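# Line up three lettered blocks alphabetically on the mat

## Task

Put the three blocks that carry a letter on their top face entirely on the mat, side by side in a tight straight line, letters facing up and each one upright (not turned or mirrored), ordered alphabetically from left to right as viewed from the scene frame's origin. The remaining fourth block has to end up completely off the mat.

## Robot and tools

Robot: two arms. left_arm has a five-finger left hand and right_arm a right hand; the left hand mirrors the right. Bases in the scene frame: left_arm at (+0.023, +0.336, 0) m, right_arm at (-0.027, -0.239, 0) m, each yawed under a degree. A camera stand sits behind the arms. Objects may be nudged now and then by something other than the robot.

Scene frame: origin at table-top height halfway between the nominal bases, +z up, +x outward over the table, +y toward left_arm. Hand poses, targets and wrist-camera poses are reported in each arm's own base frame; fixed cameras and the table use the scene frame.

Hand point: a spot fixed to the palm, 0.05 m in front of it and 0.15 m from the wrist face along the fingers. Its +z runs along the straight fingers, +y out of the palm, and +x across the palm away from the thumb on the right hand but toward the thumb on the left hand. Straight fingertips reach 0.06-0.07 m past the point, with their centre lines 0.06 m toward -y. A wrist bracket on the little-finger side juts out about 0.10 m across the palm and can strike things.

Result lines: end_effector_position (m) and end_effector_quat_wxyz per arm, in its base frame, which can be off by a few cm. Hand target is the last commanded pose after clipping; new offsets start from it. Arms often rest 1-3 cm (up to 5 cm) short, usually low, without touching anything; resend the missing amount as an offset. hand_measured, hand_stopped_by (moving, target, force, stalled, fault) and hand_load_n (N at fingertip, positive when pushed open) each give six values in motor order. A load near 0 after gripping means the object was lost. Joint velocities may be omitted when all read as noise. Joint torques include the arm's own weight; numbers 3 and 4 wrap at ±28 N m.

Row layout (28 numbers, each in [-1, 1]): left dx, dy, dz, rx, ry, rz; left thumb_turn, thumb_bend, index, middle, ring, little, force_limit, speed; then the same 14 for the right arm. Pose numbers are offsets, not poses, from that arm's Hand target at the start of the action or move, along its base axes; 1.0 equals 0.6 m or 180 degrees; rx, ry, rz form a single rotation vector, turning about the Hand target position. All six at 0 recommands the current Hand target. Hand numbers are absolute targets: -1 open (thumb_turn beside palm, fingers straight), +1 closed (thumb in front of palm, fingers curled). force_limit maps -1..+1 to about 0..10 N (0..15 N for both thumb motors). speed rises from near 0 at -1 to full at +0.48 and above; full travel takes 0.49 s. Every row must restate both hands: to leave one alone, copy its last executed eight numbers (before any, use hand_measured plus hand_force_limit and hand_speed).

execute_actions(actions, cameras): actions is a list of actions; each action is a list of up to 15 rows, one per 1/30 s step, the last row held if fewer. Every row counts from the action's starting Hand target, not from the row before. cameras lists names, ["all"], or []; images come back by default only with an empty actions list.

move(target, speed, blend, blocking, cameras): target is one row or up to 15 rows, every row an offset from the same starting Hand targets. speed is path top speed in m/s, 0.002 to 4.3 (default 0.25), rotations capped at twice that in rad/s; one value or one per target. blend, in m, rounds corners in a list; 0 stops at each. Paths end together, last at least 0.5 s, and are cut at 10 s. Changed hand numbers on later targets are applied on arrival once everything rests. Paths ignore obstacles and the other arm. Result adds a move: line (done, off_target, moving, held, fault) and limits (paced = pose clipped, held = steps withheld). blocking=false returns after about 0.5 s while the move continues.

wait(seconds 0-10) lets the scene run, holding commands. stop() brakes a running move. zoom_image(camera, region [x0, y0, x1, y1] in pixels, at most 504 by 504) enlarges part of the newest image of one camera. show_instructions() shows reference pages. finished_scene(scene) ends the current scene, given its number; it cannot be reversed.

Cameras, all 504x504: cam_head_left, cam_head_right, cam_high, cam_low, cam_left_wrist, cam_right_wrist.

Control notes: commanded orientation is clipped to within 40 degrees of the measured one each step. Tracking is loose; small moves may not start or may drift, and fast moves overshoot, especially with a straightened arm. Steer around an arm's own base, since passing close can flip its shoulder posture. Gripping needs the thumb turned in front; it handles objects 0.035 to 0.065 m thick. A motor starts only on a target change of at least 0.002; it locks at its target or when force_limit is reached. To squeeze harder raise force_limit and send a more closed target; to release send a more open target than hand_measured. Close slowly (speed -0.94 or lower) for gentle grips.

Avoid: dropping blocks or opening while they move, fast contacts, pressing far past contact, heavy finger loads, any touch or squeeze between the two hands, knocking things off the table, and arm stops. Holding loads or straining toward unreachable poses heats motors; a MOTOR HOT line appears near 85 °C and at 100 °C the arm goes limp for 30 s or more.

Each tool is called by a JSON object that holds its "fn" and its "kwargs".

Reference images:

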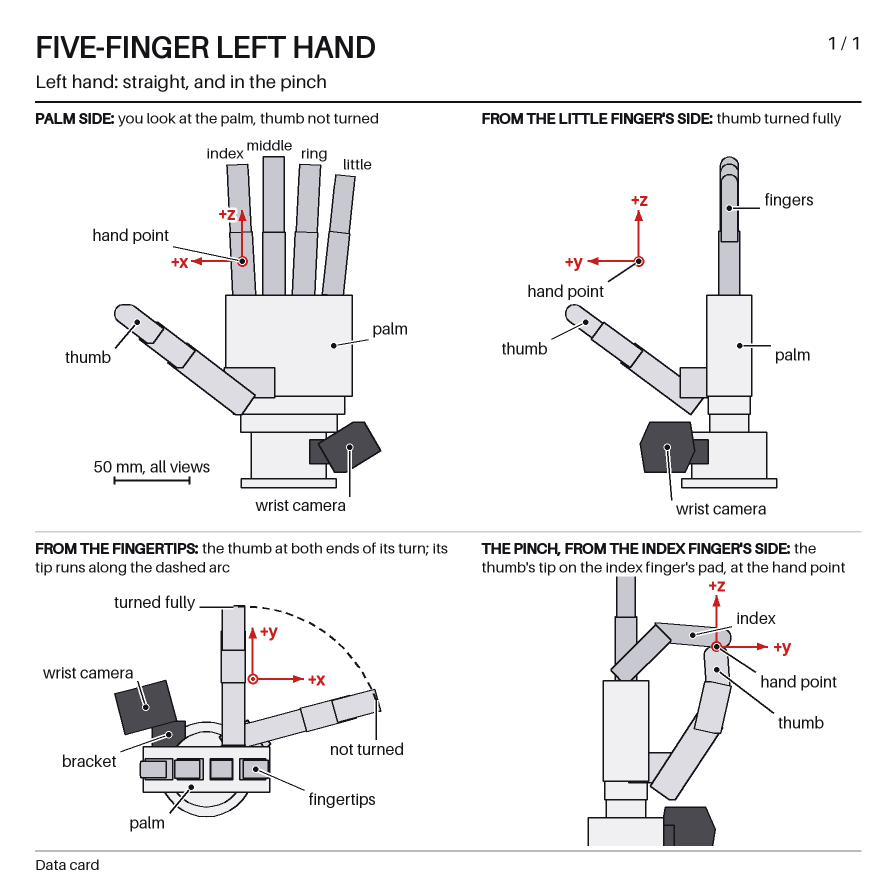

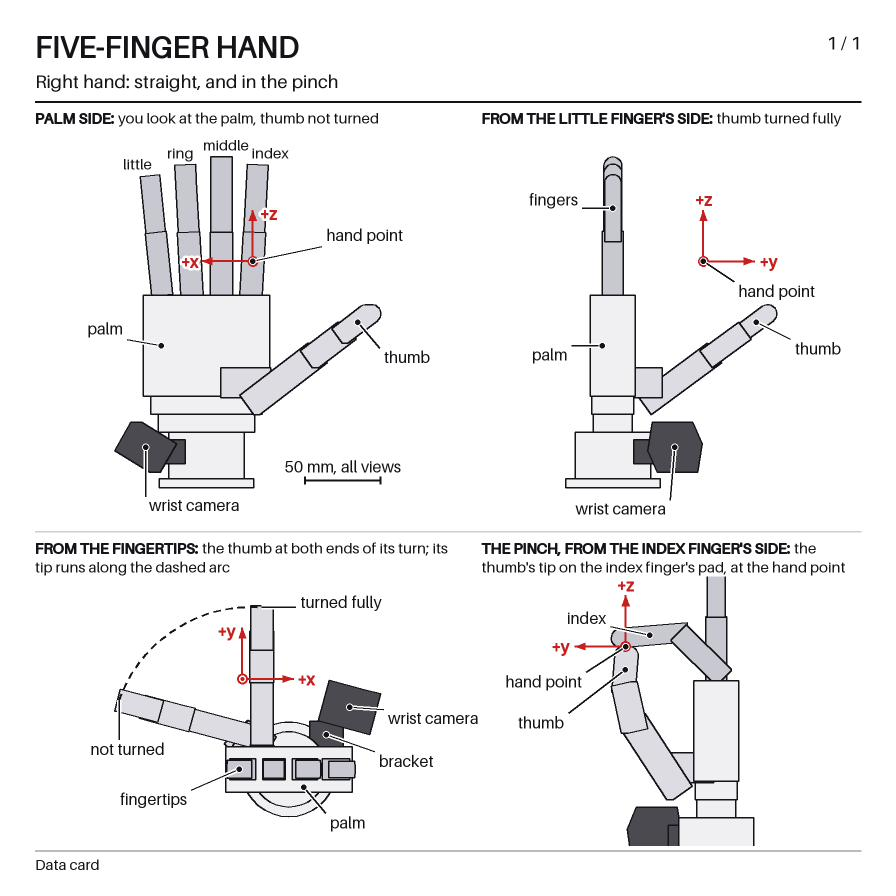

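## Session

{"fn": "execute_actions", "kwargs": {"actions": []}}

Scene clock: 0.00 s.
left_arm: end_effector_position=(+0.2666, -0.3474, +0.3625) hand_measured=(-1.000, -1.000, -1.000, -1.000, -1.000, -1.000) hand_load_n=(+0.0, +0.5, +0.0, +0.0, +0.0, +0.0) hand_stopped_by=(target, target, target, target, target, target) hand_force_limit=0.00 hand_speed=-0.80 end_effector_quat_wxyz=(-0.083, +0.024, +0.955, -0.284) | right_arm: end_effector_position=(+0.1888, -0.1469, +0.1211) hand_measured=(-1.000, -1.000, -1.000, -1.000, -1.000, -1.000) hand_load_n=(+0.0, -0.5, +0.0, +0.0, +0.0, +0.5) hand_stopped_by=(target, target, target, target, target, target) hand_force_limit=0.00 hand_speed=-0.80 end_effector_quat_wxyz=(-0.081, +0.884, -0.361, +0.285)
Joint positions: left_arm=[-0.729 1.487 1.776 -1.588 0.543 0.816] | right_arm=[-0.697 0.632 0.556 -0.976 -0.318 -1.408]
Joint velocities: within noise
Joint torques (N m): no reading
Heat: left arm: hottest wrist pitch 26 °C; right arm: hottest shoulder 29 °C.
Hand target: left_arm +0.2696, -0.3500, +0.3703; -0.075, +0.027, +0.953, -0.291 | right_arm +0.1942, -0.1515, +0.1326; -0.077, +0.882, -0.358, +0.296

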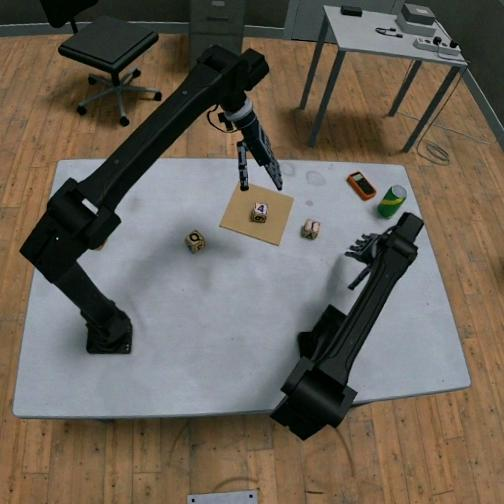

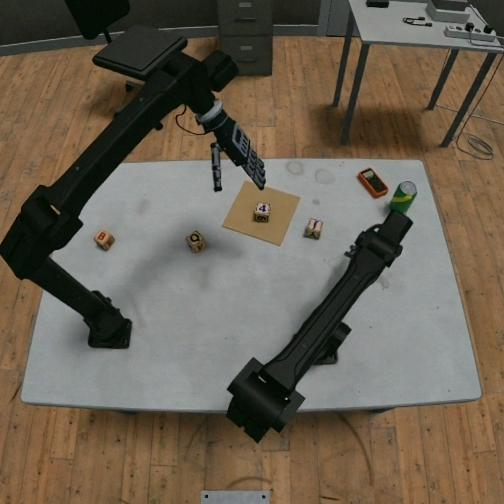

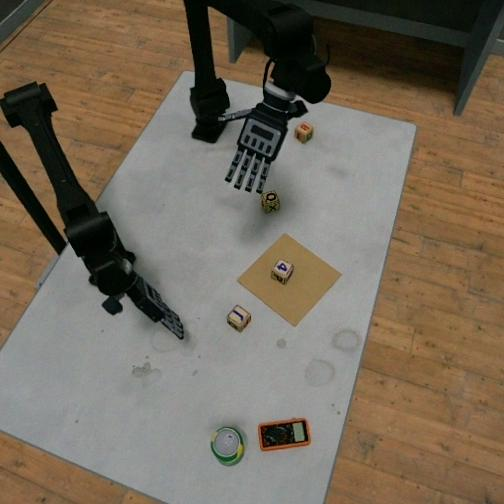

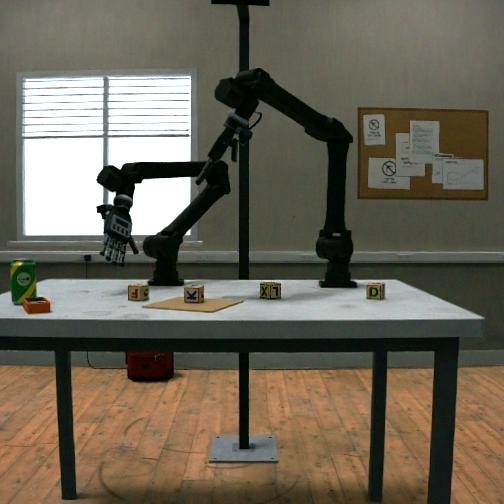

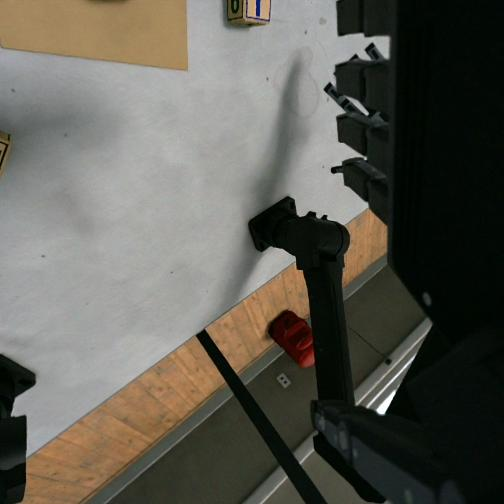

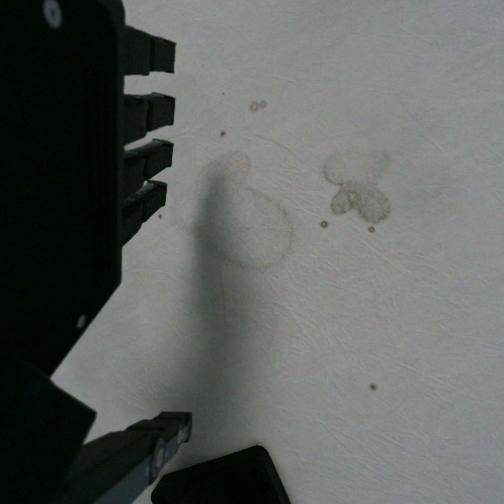

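{"fn": "zoom_image", "kwargs": {"camera": "cam_high", "region": [200, 100, 380, 360]}}

{"fn": "zoom_image", "kwargs": {"camera": "cam_head_right", "region": [80, 170, 340, 270]}}

{"fn": "zoom_image", "kwargs": {"camera": "cam_low", "region": [100, 260, 400, 330]}}

Scaled by 1.938 from the camera's 504x504 image, which has a finer 720x720 frame.

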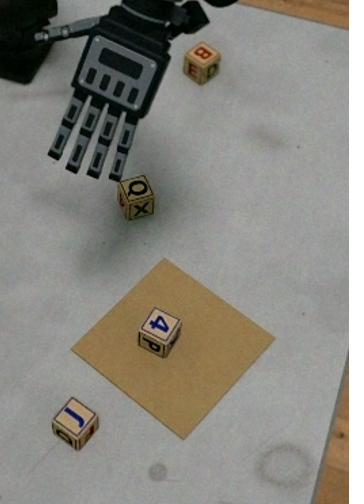

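Scaled by 1.938 from the camera's 504x504 image, which has a finer 720x720 frame.

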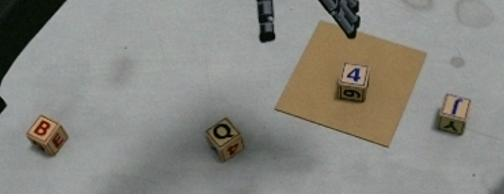

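Scaled by 1.680 from the camera's 504x504 image, which has a finer 720x720 frame.

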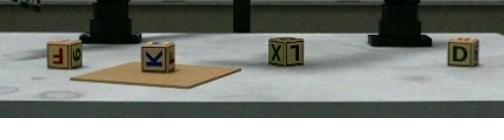

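{"fn": "zoom_image", "kwargs": {"camera": "cam_head_right", "region": [85, 215, 145, 265]}}

{"fn": "zoom_image", "kwargs": {"camera": "cam_head_right", "region": [170, 170, 350, 270]}}

{"fn": "zoom_image", "kwargs": {"camera": "cam_head_left", "region": [170, 170, 350, 270]}}

Scaled by 8.400 from the camera's 504x504 image, which has a finer 720x720 frame.

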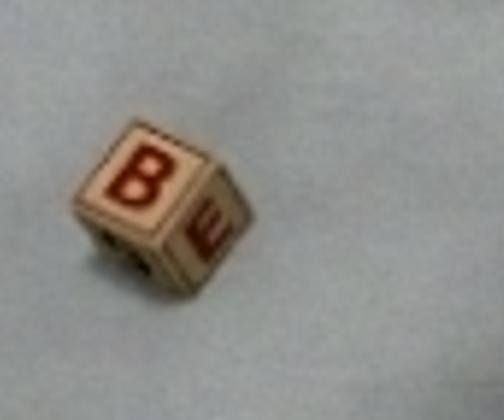

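Scaled by 2.800 from the camera's 504x504 image, which has a finer 720x720 frame.

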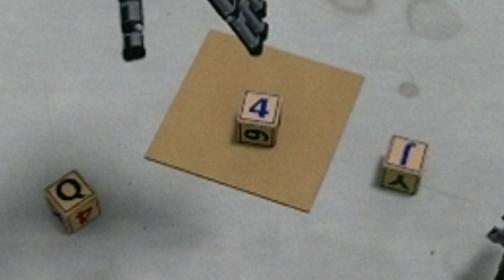

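Scaled by 2.800 from the camera's 504x504 image, which has a finer 720x720 frame.

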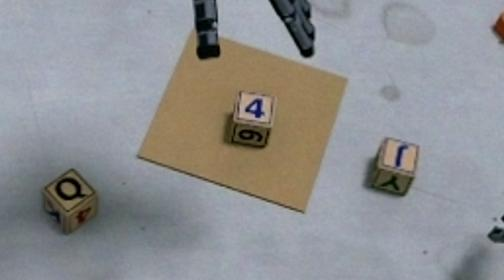

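{"fn": "zoom_image", "kwargs": {"camera": "cam_head_right", "region": [295, 210, 335, 250]}}

{"fn": "zoom_image", "kwargs": {"camera": "cam_high", "region": [220, 295, 260, 335]}}

Scaled by 12.600 from the camera's 504x504 image, which has a finer 720x720 frame.

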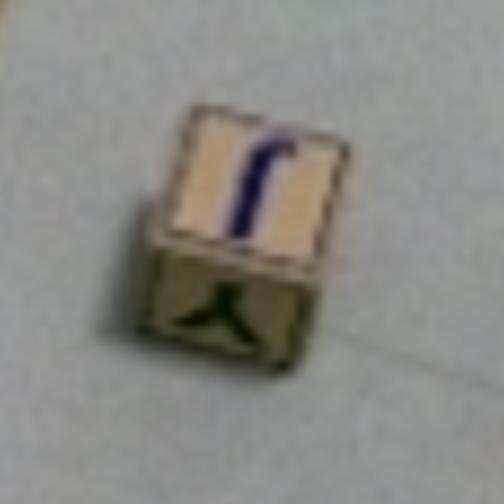

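Scaled by 12.600 from the camera's 504x504 image, which has a finer 720x720 frame.

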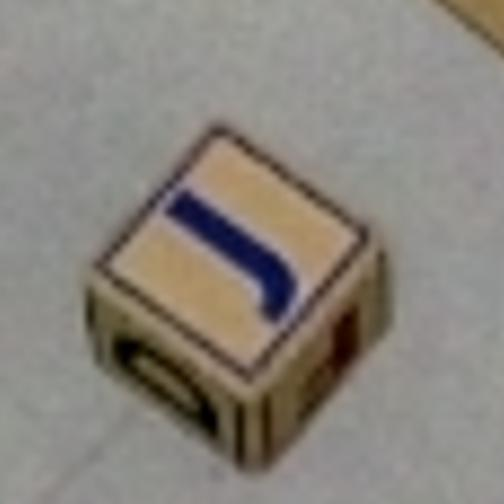

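{"fn": "move", "kwargs": {"target": [-0.033, 0.667, 0.05, -0.0468, -0.1041, 0.5319, 1, -1, -1, -1, -1, -1, -0.4, 0, 0.176, 0.2525, 0.112, 0.197, -0.092, -0.176, 1, -1, -1, -1, -1, -1, -0.4, 0], "cameras": ["all"]}}

Scene clock: 65.10 s.
left_arm: end_effector_position=(+0.2494, +0.0470, +0.3985) hand_measured=(+1.000, -1.000, -1.000, -1.000, -1.000, -1.000) hand_load_n=(+0.0, +0.0, +0.0, +0.0, +0.0, +0.0) hand_stopped_by=(target, target, target, target, target, target) hand_force_limit=-0.40 hand_speed=0.00 end_effector_quat_wxyz=(-0.296, +0.636, -0.646, +0.302) | right_arm: end_effector_position=(+0.2837, -0.0003, +0.1686) hand_measured=(+1.000, -1.000, -1.000, -1.000, -1.000, -1.000) hand_load_n=(+0.0, +0.0, -0.5, +0.0, +0.0, +0.0) hand_stopped_by=(target, target, target, target, target, target) hand_force_limit=-0.40 hand_speed=0.00 end_effector_quat_wxyz=(-0.284, +0.647, -0.650, +0.279)
Joint positions: left_arm=[0.522 0.709 1.237 -1.304 0.405 0.366] | right_arm=[-0.173 0.609 0.59 -0.741 -0.131 -0.112]
Joint torques (N m): left_arm=[-0.85 0.03 7.39 2.61 0.26 -0.11] | right_arm=[0.38 -0.03 13.55 2.19 0.02 0.06]
Heat: left arm: hottest elbow 28 °C; right arm: hottest elbow 32 °C.
Hand target: left_arm +0.2498, +0.0502, +0.4002; -0.305, +0.638, -0.638, +0.304 | right_arm +0.2999, +0.0000, +0.1997; -0.305, +0.638, -0.638, +0.305
Off the commanded pose: left_arm 0.004 m, 1 deg | right_arm 0.035 m, 4 deg.
move: off_target (right_arm)

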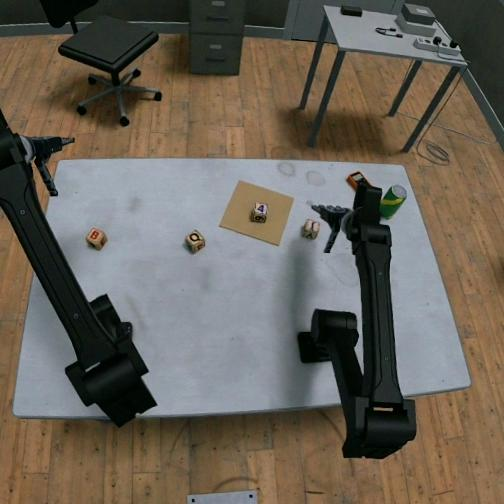

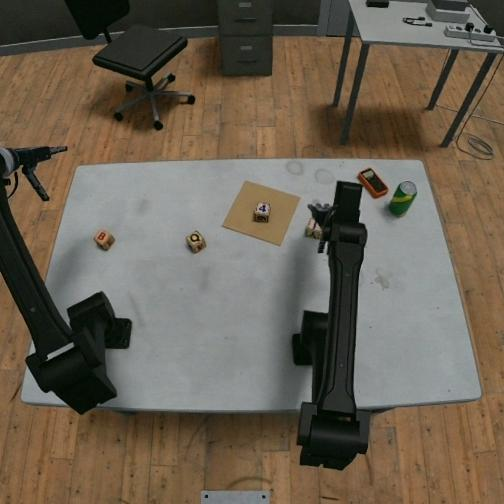

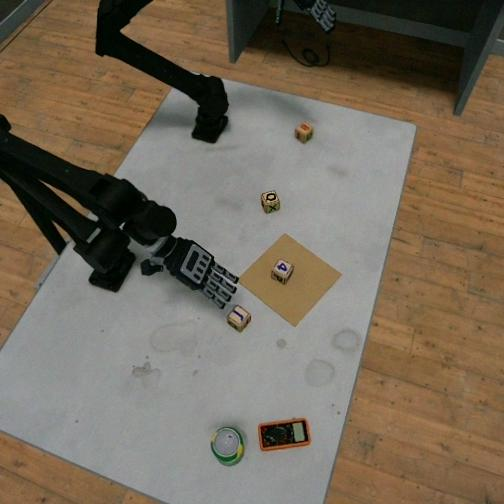

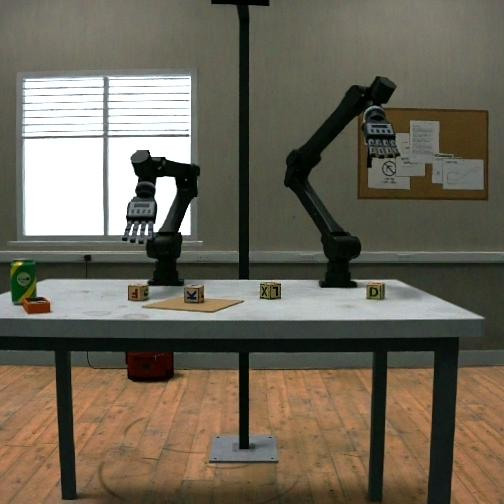

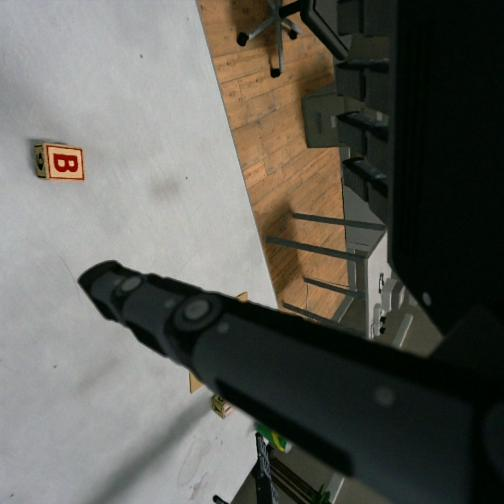

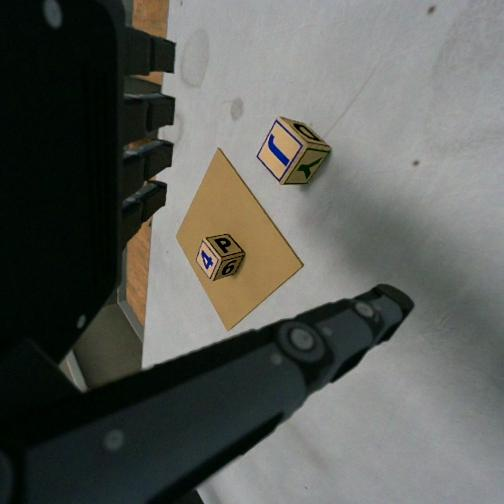

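{"fn": "move", "kwargs": {"target": [0,0,0,0,0,0, 1, -1, -1, -1, -1, -1, -0.4, 0, 0, 0, 0, 0,0,0, 1, -1, 0, 0, -1, -1, -0.4, 0], "cameras": ["cam_right_wrist","cam_high","cam_head_right"]}}

Scene clock: 68.57 s.
left_arm: end_effector_position=(+0.2494, +0.0471, +0.3985) hand_measured=(+1.000, -1.000, -1.000, -1.000, -1.000, -1.000) hand_load_n=(+0.0, +0.0, +0.0, +0.0, +0.0, +0.0) hand_stopped_by=(target, target, target, target, target, target) hand_force_limit=-0.40 hand_speed=0.00 end_effector_quat_wxyz=(-0.296, +0.636, -0.646, +0.302) | right_arm: end_effector_position=(+0.2841, -0.0004, +0.1688) hand_measured=(+1.000, -1.000, +0.000, +0.000, -1.000, -1.000) hand_load_n=(+0.0, +0.0, +0.0, +0.0, +0.0, +0.0) hand_stopped_by=(target, target, target, target, target, target) hand_force_limit=-0.40 hand_speed=0.00 end_effector_quat_wxyz=(-0.285, +0.646, -0.650, +0.280)
Joint positions: left_arm=[0.523 0.709 1.237 -1.304 0.405 0.366] | right_arm=[-0.173 0.609 0.59 -0.739 -0.13 -0.111]
Joint torques (N m): left_arm=[-0.79 0.03 7.39 2.61 0.26 -0.11] | right_arm=[0.26 -0.26 13.53 2.13 0.01 0.06]
Heat: left arm: hottest elbow 28 °C; right arm: hottest elbow 32 °C.
Hand target: left_arm +0.2498, +0.0503, +0.4002; -0.305, +0.638, -0.638, +0.304 | right_arm +0.2998, +0.0000, +0.1997; -0.305, +0.638, -0.638, +0.305
Off the commanded pose: left_arm 0.004 m, 1 deg | right_arm 0.035 m, 4 deg.
move: off_target (right_arm)
Images, in order (width x height): cam_head_right 504x504, cam_high 504x504, cam_right_wrist 504x504.

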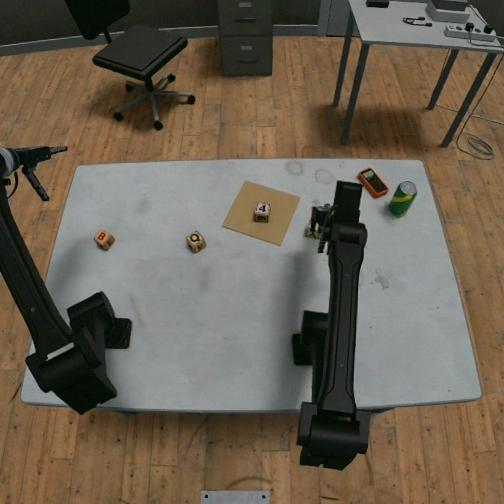

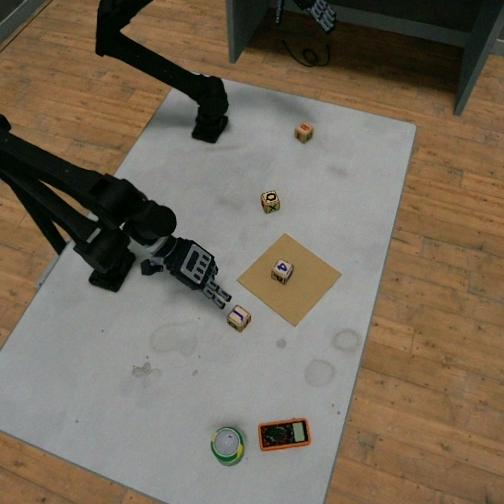

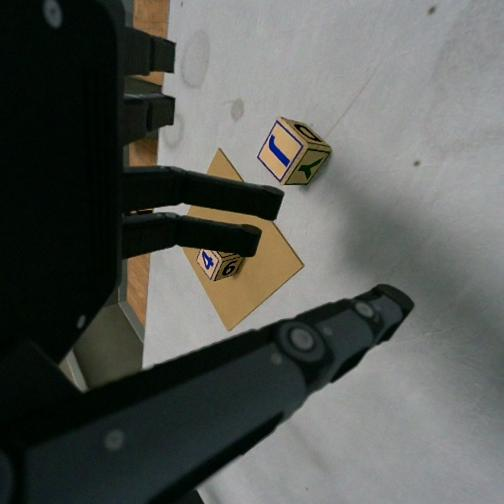

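{"fn": "move", "kwargs": {"target": [0,0,0,0,0,0, 1, -1, -1, -1, -1, -1, -0.4, 0, 0.16, 0.025, -0.083, 0,0,0, 1, -1, -0.4, -0.4, -1, -1, -0.4, 0], "cameras": ["cam_right_wrist","cam_high","cam_low"]}}

Scene clock: 104.00 s.
left_arm: end_effector_position=(+0.2494, +0.0471, +0.3985) hand_measured=(+1.000, -1.000, -1.000, -1.000, -1.000, -1.000) hand_load_n=(+0.0, +0.0, +0.0, -0.5, +0.0, +0.0) hand_stopped_by=(target, target, target, target, target, target) hand_force_limit=-0.40 hand_speed=0.00 end_effector_quat_wxyz=(-0.296, +0.636, -0.646, +0.302) | right_arm: end_effector_position=(+0.3745, +0.0124, +0.1283) hand_measured=(+1.000, -1.000, -0.400, -0.400, -1.000, -1.000) hand_load_n=(+0.0, +0.0, +0.0, +0.0, +0.0, +0.0) hand_stopped_by=(target, target, target, target, target, target) hand_force_limit=-0.40 hand_speed=0.00 end_effector_quat_wxyz=(-0.288, +0.645, -0.646, +0.290)
Joint positions: left_arm=[0.523 0.709 1.237 -1.304 0.405 0.366] | right_arm=[-0.065 0.942 0.609 -0.397 -0.046 -0.043]
Joint torques (N m): left_arm=[-0.85 0.03 7.39 2.61 0.26 -0.11] | right_arm=[0.38 -2.49 12.79 2.06 0.08 0.07]
Heat: left arm: hottest elbow 28 °C; right arm: hottest elbow 35 °C.
Hand target: left_arm +0.2498, +0.0503, +0.4002; -0.305, +0.638, -0.638, +0.304 | right_arm +0.3959, +0.0149, +0.1502; -0.305, +0.638, -0.638, +0.305
Off the commanded pose: left_arm 0.004 m, 1 deg | right_arm 0.030 m, 3 deg.
move: off_target (right_arm)
Images, in order (width x height): cam_high 504x504, cam_low 504x504, cam_right_wrist 504x504.

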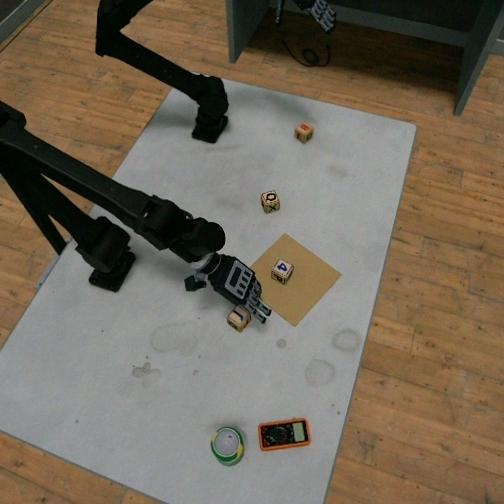

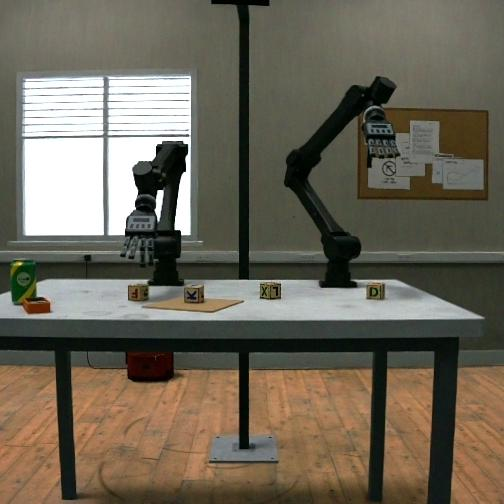

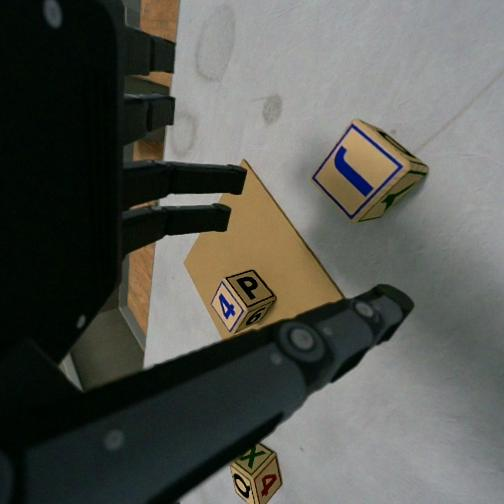

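{"fn": "move", "kwargs": {"target": [0,0,0,0,0,0, 1, -1, -1, -1, -1, -1, -0.4, 0, 0.037, -0.043, -0.06, 0,0,-0.1, 1, -1, -0.4, -0.4, -1, -1, -0.4, 0], "cameras": ["cam_right_wrist","cam_high","cam_low"]}}

Scene clock: 143.10 s.
left_arm: end_effector_position=(+0.2494, +0.0471, +0.3985) hand_measured=(+1.000, -1.000, -1.000, -1.000, -1.000, -1.000) hand_load_n=(+0.0, +0.0, +0.0, +0.0, +0.0, +0.0) hand_stopped_by=(target, target, target, target, target, target) hand_force_limit=-0.40 hand_speed=0.00 end_effector_quat_wxyz=(-0.296, +0.636, -0.646, +0.302) | right_arm: end_effector_position=(+0.4079, -0.0148, +0.1091) hand_measured=(+1.000, -1.000, -0.400, -0.400, -1.000, -1.000) hand_load_n=(+0.0, +0.0, +0.0, +0.0, +0.0, +0.0) hand_stopped_by=(target, target, target, target, target, target) hand_force_limit=-0.40 hand_speed=0.00 end_effector_quat_wxyz=(+0.245, -0.534, +0.732, -0.345)
Joint positions: left_arm=[0.523 0.709 1.237 -1.304 0.405 0.366] | right_arm=[-0.026 1.053 0.609 -0.275 0.228 0.181]
Joint torques (N m): left_arm=[-0.79 0.03 7.39 2.61 0.25 -0.11] | right_arm=[0.38 -3.78 10.03 2.17 0.25 0.06]
Heat: left arm: hottest elbow 28 °C; right arm: hottest elbow 38 °C.
Hand target: left_arm +0.2498, +0.0503, +0.4002; -0.305, +0.638, -0.638, +0.304 | right_arm +0.4181, -0.0109, +0.1142; +0.253, -0.530, +0.730, -0.349
Off the commanded pose: left_arm 0.004 m, 1 deg | right_arm 0.012 m, 1 deg.
move: off_target (right_arm)
Images, in order (width x height): cam_high 504x504, cam_low 504x504, cam_right_wrist 504x504.

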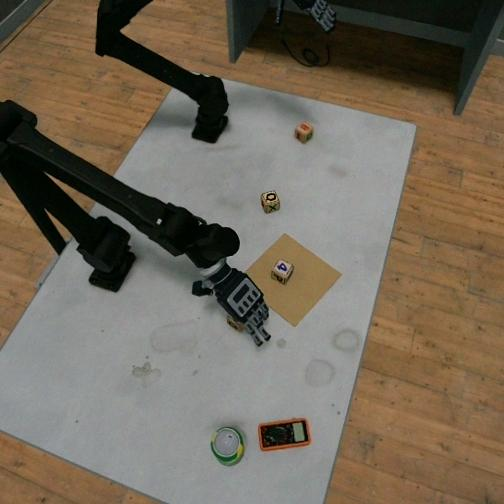

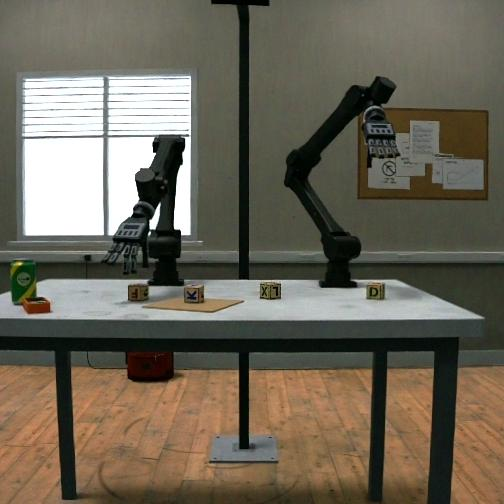

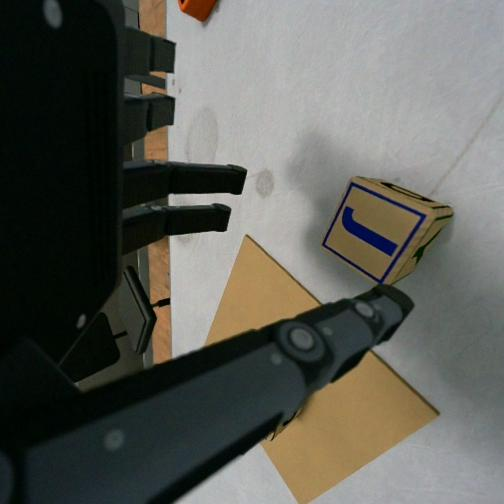

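{"fn": "move", "kwargs": {"target": [0,0,0,0,0,0, 1, -1, -1, -1, -1, -1, -0.4, 0, -0.015, -0.008, -0.065, 0,0,0, 1, -1, -0.4, -0.4, -1, -1, -0.4, 0], "cameras": ["cam_right_wrist","cam_high","cam_low"], "speed": 0.1}}

Scene clock: 154.63 s.
left_arm: end_effector_position=(+0.2494, +0.0471, +0.3985) hand_measured=(+1.000, -1.000, -1.000, -1.000, -1.000, -1.000) hand_load_n=(+0.0, +0.0, +0.0, +0.0, +0.0, +0.0) hand_stopped_by=(target, target, target, target, target, target) hand_force_limit=-0.40 hand_speed=0.00 end_effector_quat_wxyz=(-0.296, +0.636, -0.646, +0.302) | right_arm: end_effector_position=(+0.4058, -0.0138, +0.0773) hand_measured=(+1.000, -1.000, -0.400, -0.400, -1.000, -1.000) hand_load_n=(+0.0, +0.0, +0.0, +0.0, +0.0, -0.5) hand_stopped_by=(target, target, target, target, target, target) hand_force_limit=-0.40 hand_speed=0.00 end_effector_quat_wxyz=(+0.252, -0.532, +0.730, -0.348)
Joint positions: left_arm=[0.523 0.709 1.237 -1.304 0.405 0.366] | right_arm=[-0.026 1.098 0.534 -0.139 0.223 0.182]
Joint torques (N m): left_arm=[-0.79 0.03 7.39 2.62 0.25 -0.11] | right_arm=[-0.79 -3.78 8.44 2.22 -0.06 -0.04]
Heat: left arm: hottest elbow 28 °C; right arm: hottest elbow 37 °C.
Hand target: left_arm +0.2498, +0.0503, +0.4002; -0.305, +0.638, -0.638, +0.304 | right_arm +0.4091, -0.0157, +0.0750; +0.253, -0.530, +0.730, -0.349
Off the commanded pose: left_arm 0.004 m, 1 deg | right_arm 0.004 m, 0 deg.
move: done
Images, in order (width x height): cam_high 504x504, cam_low 504x504, cam_right_wrist 504x504.

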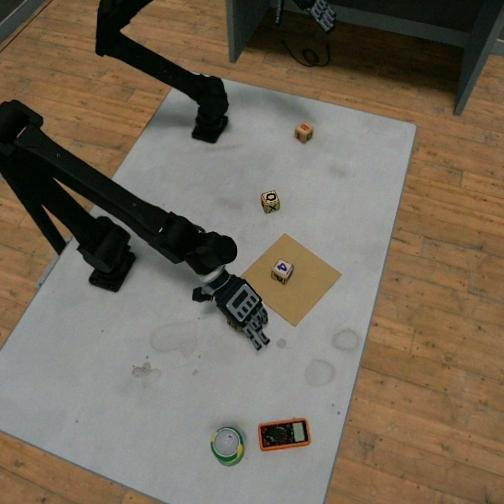

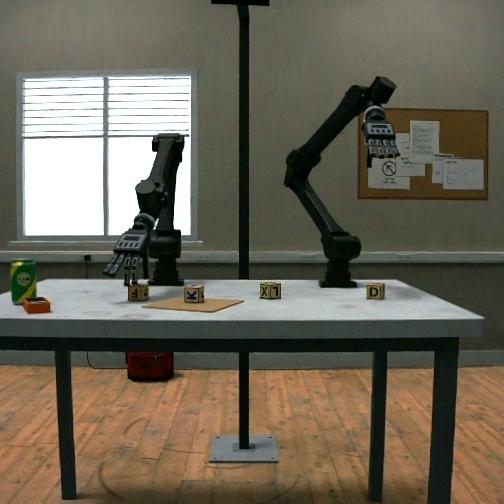

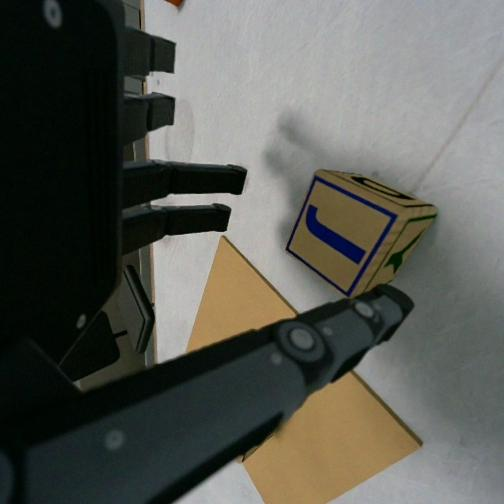

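{"fn": "move", "kwargs": {"target": [0,0,0,0,0,0, 1, -1, -1, -1, -1, -1, -0.4, 0, -0.012, -0.012, -0.045, 0,0,0, 1, -1, -0.4, -0.4, -1, -1, -0.4, 0], "cameras": ["cam_right_wrist","cam_high","cam_low"], "speed": 0.1}}

{"fn": "zoom_image", "kwargs": {"camera": "cam_low", "region": [80, 220, 200, 320]}}

Scene clock: 162.73 s.
left_arm: end_effector_position=(+0.2494, +0.0471, +0.3985) hand_measured=(+1.000, -1.000, -1.000, -1.000, -1.000, -1.000) hand_load_n=(+0.0, +0.0, +0.0, +0.0, +0.0, +0.0) hand_stopped_by=(target, target, target, target, target, target) hand_force_limit=-0.40 hand_speed=0.00 end_effector_quat_wxyz=(-0.296, +0.636, -0.646, +0.302) | right_arm: end_effector_position=(+0.4000, -0.0189, +0.0515) hand_measured=(+1.000, -1.000, -0.400, -0.400, -1.000, -1.000) hand_load_n=(+0.0, +0.0, +0.0, +0.0, +0.0, +0.0) hand_stopped_by=(target, target, target, target, target, target) hand_force_limit=-0.40 hand_speed=0.00 end_effector_quat_wxyz=(+0.255, -0.530, +0.730, -0.347)
Joint positions: left_arm=[0.523 0.709 1.237 -1.304 0.405 0.366] | right_arm=[-0.048 1.139 0.477 -0.035 0.203 0.172]
Joint torques (N m): left_arm=[-0.85 0.03 7.39 2.62 0.26 -0.11] | right_arm=[-1.26 -3.72 7.88 2.24 -0.08 -0.1]
Heat: left arm: hottest elbow 28 °C; right arm: hottest elbow 37 °C.
Hand target: left_arm +0.2498, +0.0503, +0.4002; -0.305, +0.638, -0.638, +0.304 | right_arm +0.4019, -0.0228, +0.0480; +0.253, -0.530, +0.730, -0.349
Off the commanded pose: left_arm 0.004 m, 1 deg | right_arm 0.006 m, 0 deg.
move: done
Images, in order (width x height): cam_high 504x504, cam_low 504x504, cam_right_wrist 504x504.

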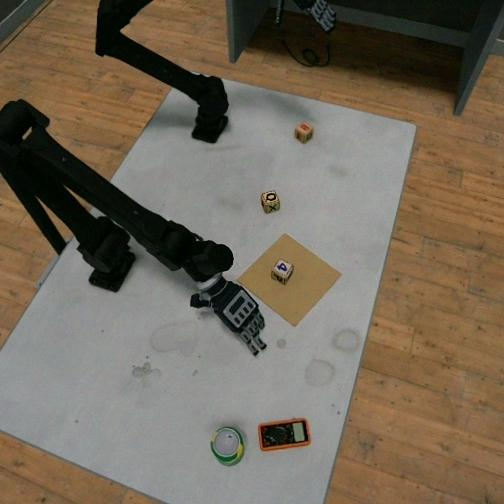

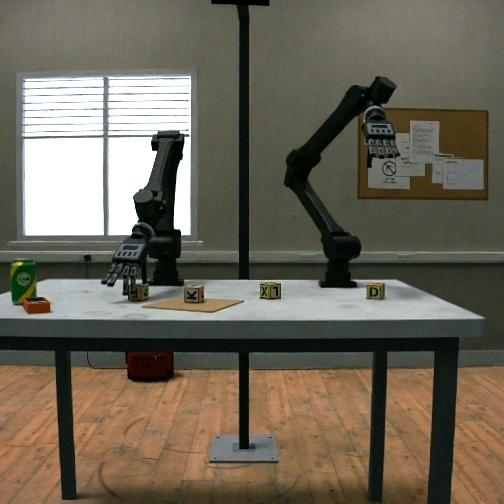

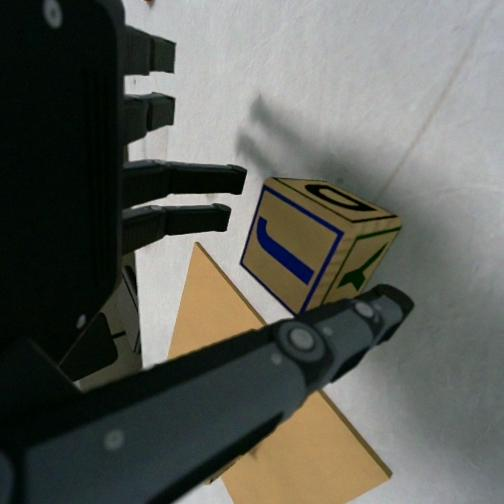

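Scaled by 4.200 from the camera's 504x504 image, which has a finer 720x720 frame.

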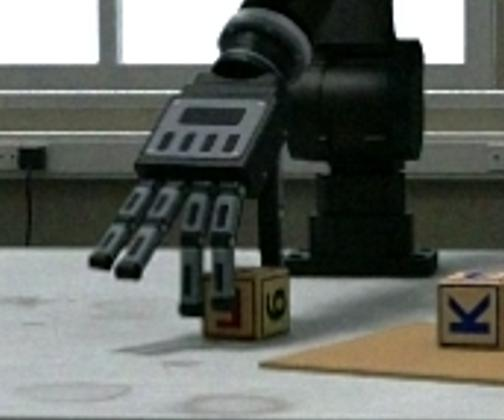

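{"fn": "move", "kwargs": {"target": [[0,0,0,0,0,0, 1, -1, -1, -1, -1, -1, -0.4, 0, 0.015, 0.008, 0.01, 0,0,0, 1, -1, -0.6, -0.6, -1, -1, -0.4, 0],[0,0,0,0,0,0, 1, -1, -1, -1, -1, -1, -0.4, 0, 0.015, 0.008, -0.03, 0,0,0, 1, -1, -0.6, -0.6, -1, -1, -0.4, 0]], "cameras": ["cam_right_wrist","cam_high","cam_low"], "speed": 0.1}}

{"fn": "zoom_image", "kwargs": {"camera": "cam_low", "region": [80, 220, 200, 320]}}

Scene clock: 177.47 s.
left_arm: end_effector_position=(+0.2494, +0.0471, +0.3985) hand_measured=(+1.000, -1.000, -1.000, -1.000, -1.000, -1.000) hand_load_n=(+0.0, +0.0, +0.0, +0.0, +0.0, +0.0) hand_stopped_by=(target, target, target, target, target, target) hand_force_limit=-0.40 hand_speed=0.00 end_effector_quat_wxyz=(-0.296, +0.636, -0.646, +0.302) | right_arm: end_effector_position=(+0.4090, -0.0206, +0.0340) hand_measured=(+1.000, -1.000, -0.600, -0.600, -1.000, -1.000) hand_load_n=(+0.0, +0.0, +0.0, +0.0, +0.0, +0.0) hand_stopped_by=(target, target, target, target, target, target) hand_force_limit=-0.40 hand_speed=0.00 end_effector_quat_wxyz=(+0.252, -0.529, +0.731, -0.349)
Joint positions: left_arm=[0.523 0.709 1.237 -1.304 0.405 0.366] | right_arm=[-0.048 1.218 0.474 0.045 0.209 0.172]
Joint torques (N m): left_arm=[-0.85 0.03 7.38 2.62 0.25 -0.11] | right_arm=[0.09 -4.48 7.34 2.32 0.22 0.01]
Heat: left arm: hottest elbow 28 °C; right arm: hottest elbow 36 °C.
Hand target: left_arm +0.2498, +0.0503, +0.4002; -0.305, +0.638, -0.638, +0.304 | right_arm +0.4108, -0.0180, +0.0299; +0.253, -0.530, +0.730, -0.349
Off the commanded pose: left_arm 0.004 m, 1 deg | right_arm 0.005 m, 0 deg.
move: done
Images, in order (width x height): cam_high 504x504, cam_low 504x504, cam_right_wrist 504x504.

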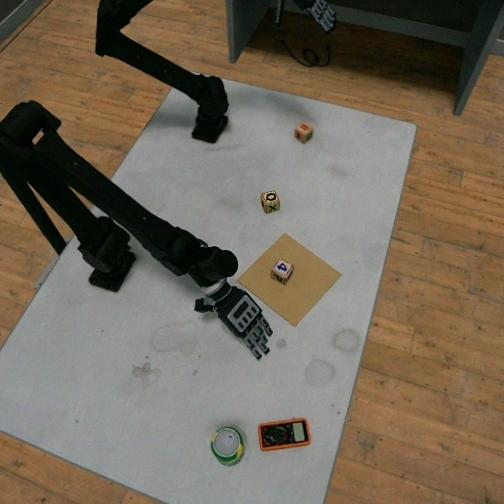

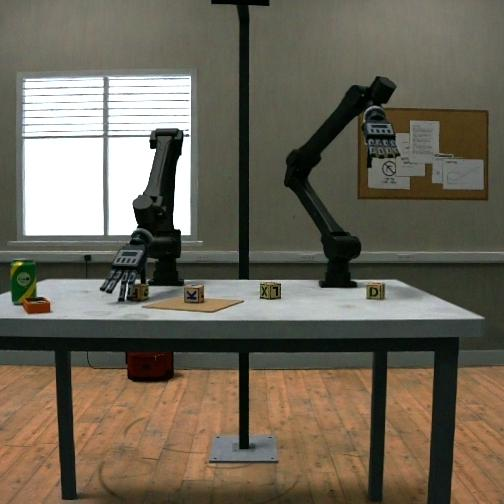

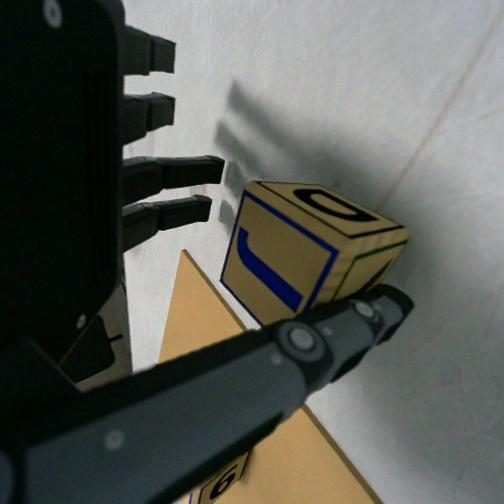

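Scaled by 4.200 from the camera's 504x504 image, which has a finer 720x720 frame.

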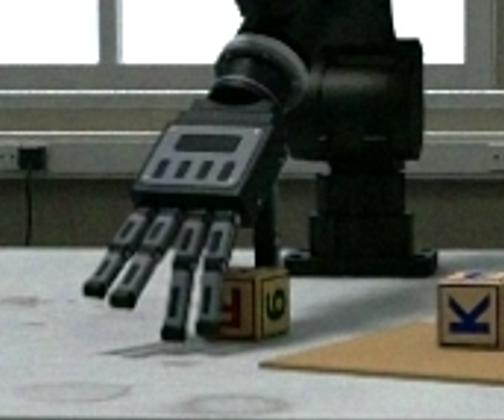

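{"fn": "move", "kwargs": {"target": [0,0,0,0,0,0, 1, -1, -1, -1, -1, -1, -0.4, 0, 0.0, 0.0, 0.0, 0,0,0, 1, -1, 0.1, 0.1, -1, -1, -0.7, -0.9], "cameras": ["cam_right_wrist","cam_high","cam_low"], "speed": 0.1}}

{"fn": "zoom_image", "kwargs": {"camera": "cam_low", "region": [80, 220, 200, 320]}}

Scene clock: 189.10 s.
left_arm: end_effector_position=(+0.2494, +0.0471, +0.3985) hand_measured=(+1.000, -1.000, -1.000, -1.000, -1.000, -1.000) hand_load_n=(+0.0, +0.0, +0.0, +0.0, +0.5, +0.5) hand_stopped_by=(target, target, target, target, target, target) hand_force_limit=-0.40 hand_speed=0.00 end_effector_quat_wxyz=(-0.296, +0.636, -0.646, +0.302) | right_arm: end_effector_position=(+0.4090, -0.0206, +0.0340) hand_measured=(+1.000, -1.000, +0.100, +0.100, -1.000, -1.000) hand_load_n=(+0.0, +0.0, +0.0, +0.0, +0.0, -0.5) hand_stopped_by=(target, target, target, target, target, target) hand_force_limit=-0.70 hand_speed=-0.90 end_effector_quat_wxyz=(+0.252, -0.529, +0.731, -0.349)
Joint positions: left_arm=[0.523 0.709 1.237 -1.304 0.405 0.366] | right_arm=[-0.048 1.218 0.474 0.045 0.209 0.172]
Joint torques (N m): left_arm=[-0.85 0.03 7.39 2.62 0.26 -0.11] | right_arm=[0.03 -4.37 7.31 2.22 0.23 0]
Heat: left arm: hottest elbow 28 °C; right arm: hottest elbow 35 °C.
Hand target: left_arm +0.2498, +0.0503, +0.4002; -0.305, +0.638, -0.638, +0.304 | right_arm +0.4107, -0.0180, +0.0299; +0.253, -0.530, +0.730, -0.349
Off the commanded pose: left_arm 0.004 m, 1 deg | right_arm 0.005 m, 0 deg.
move: done
Images, in order (width x height): cam_high 504x504, cam_low 504x504, cam_right_wrist 504x504.

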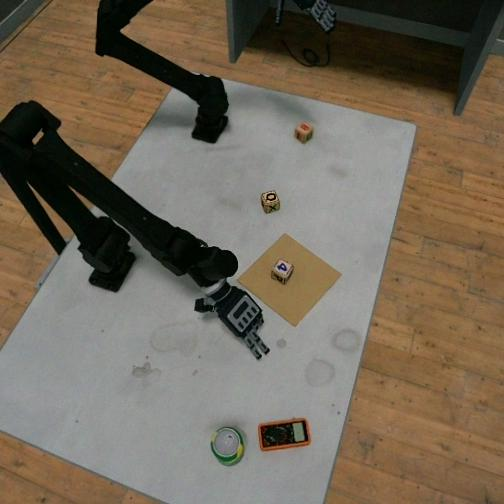

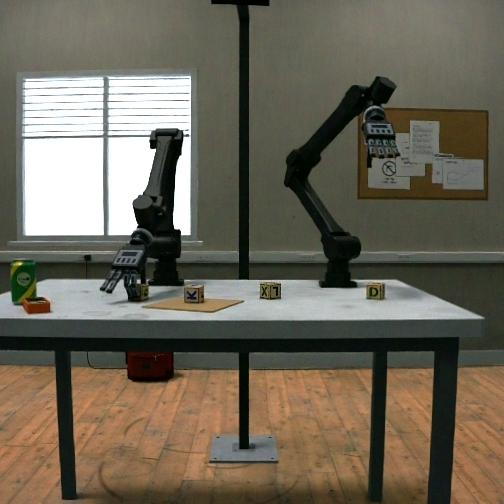

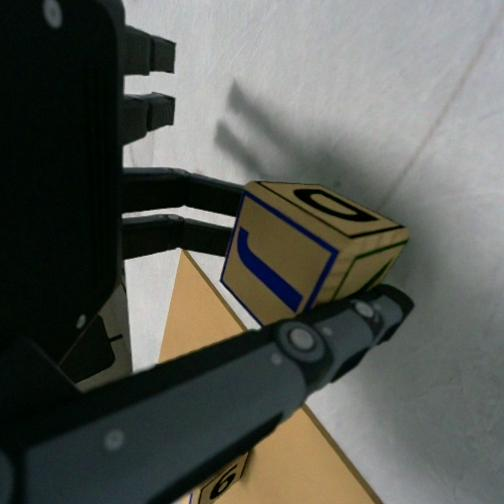

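Scaled by 4.200 from the camera's 504x504 image, which has a finer 720x720 frame.

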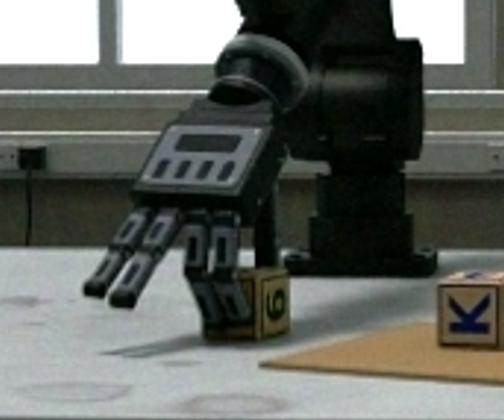

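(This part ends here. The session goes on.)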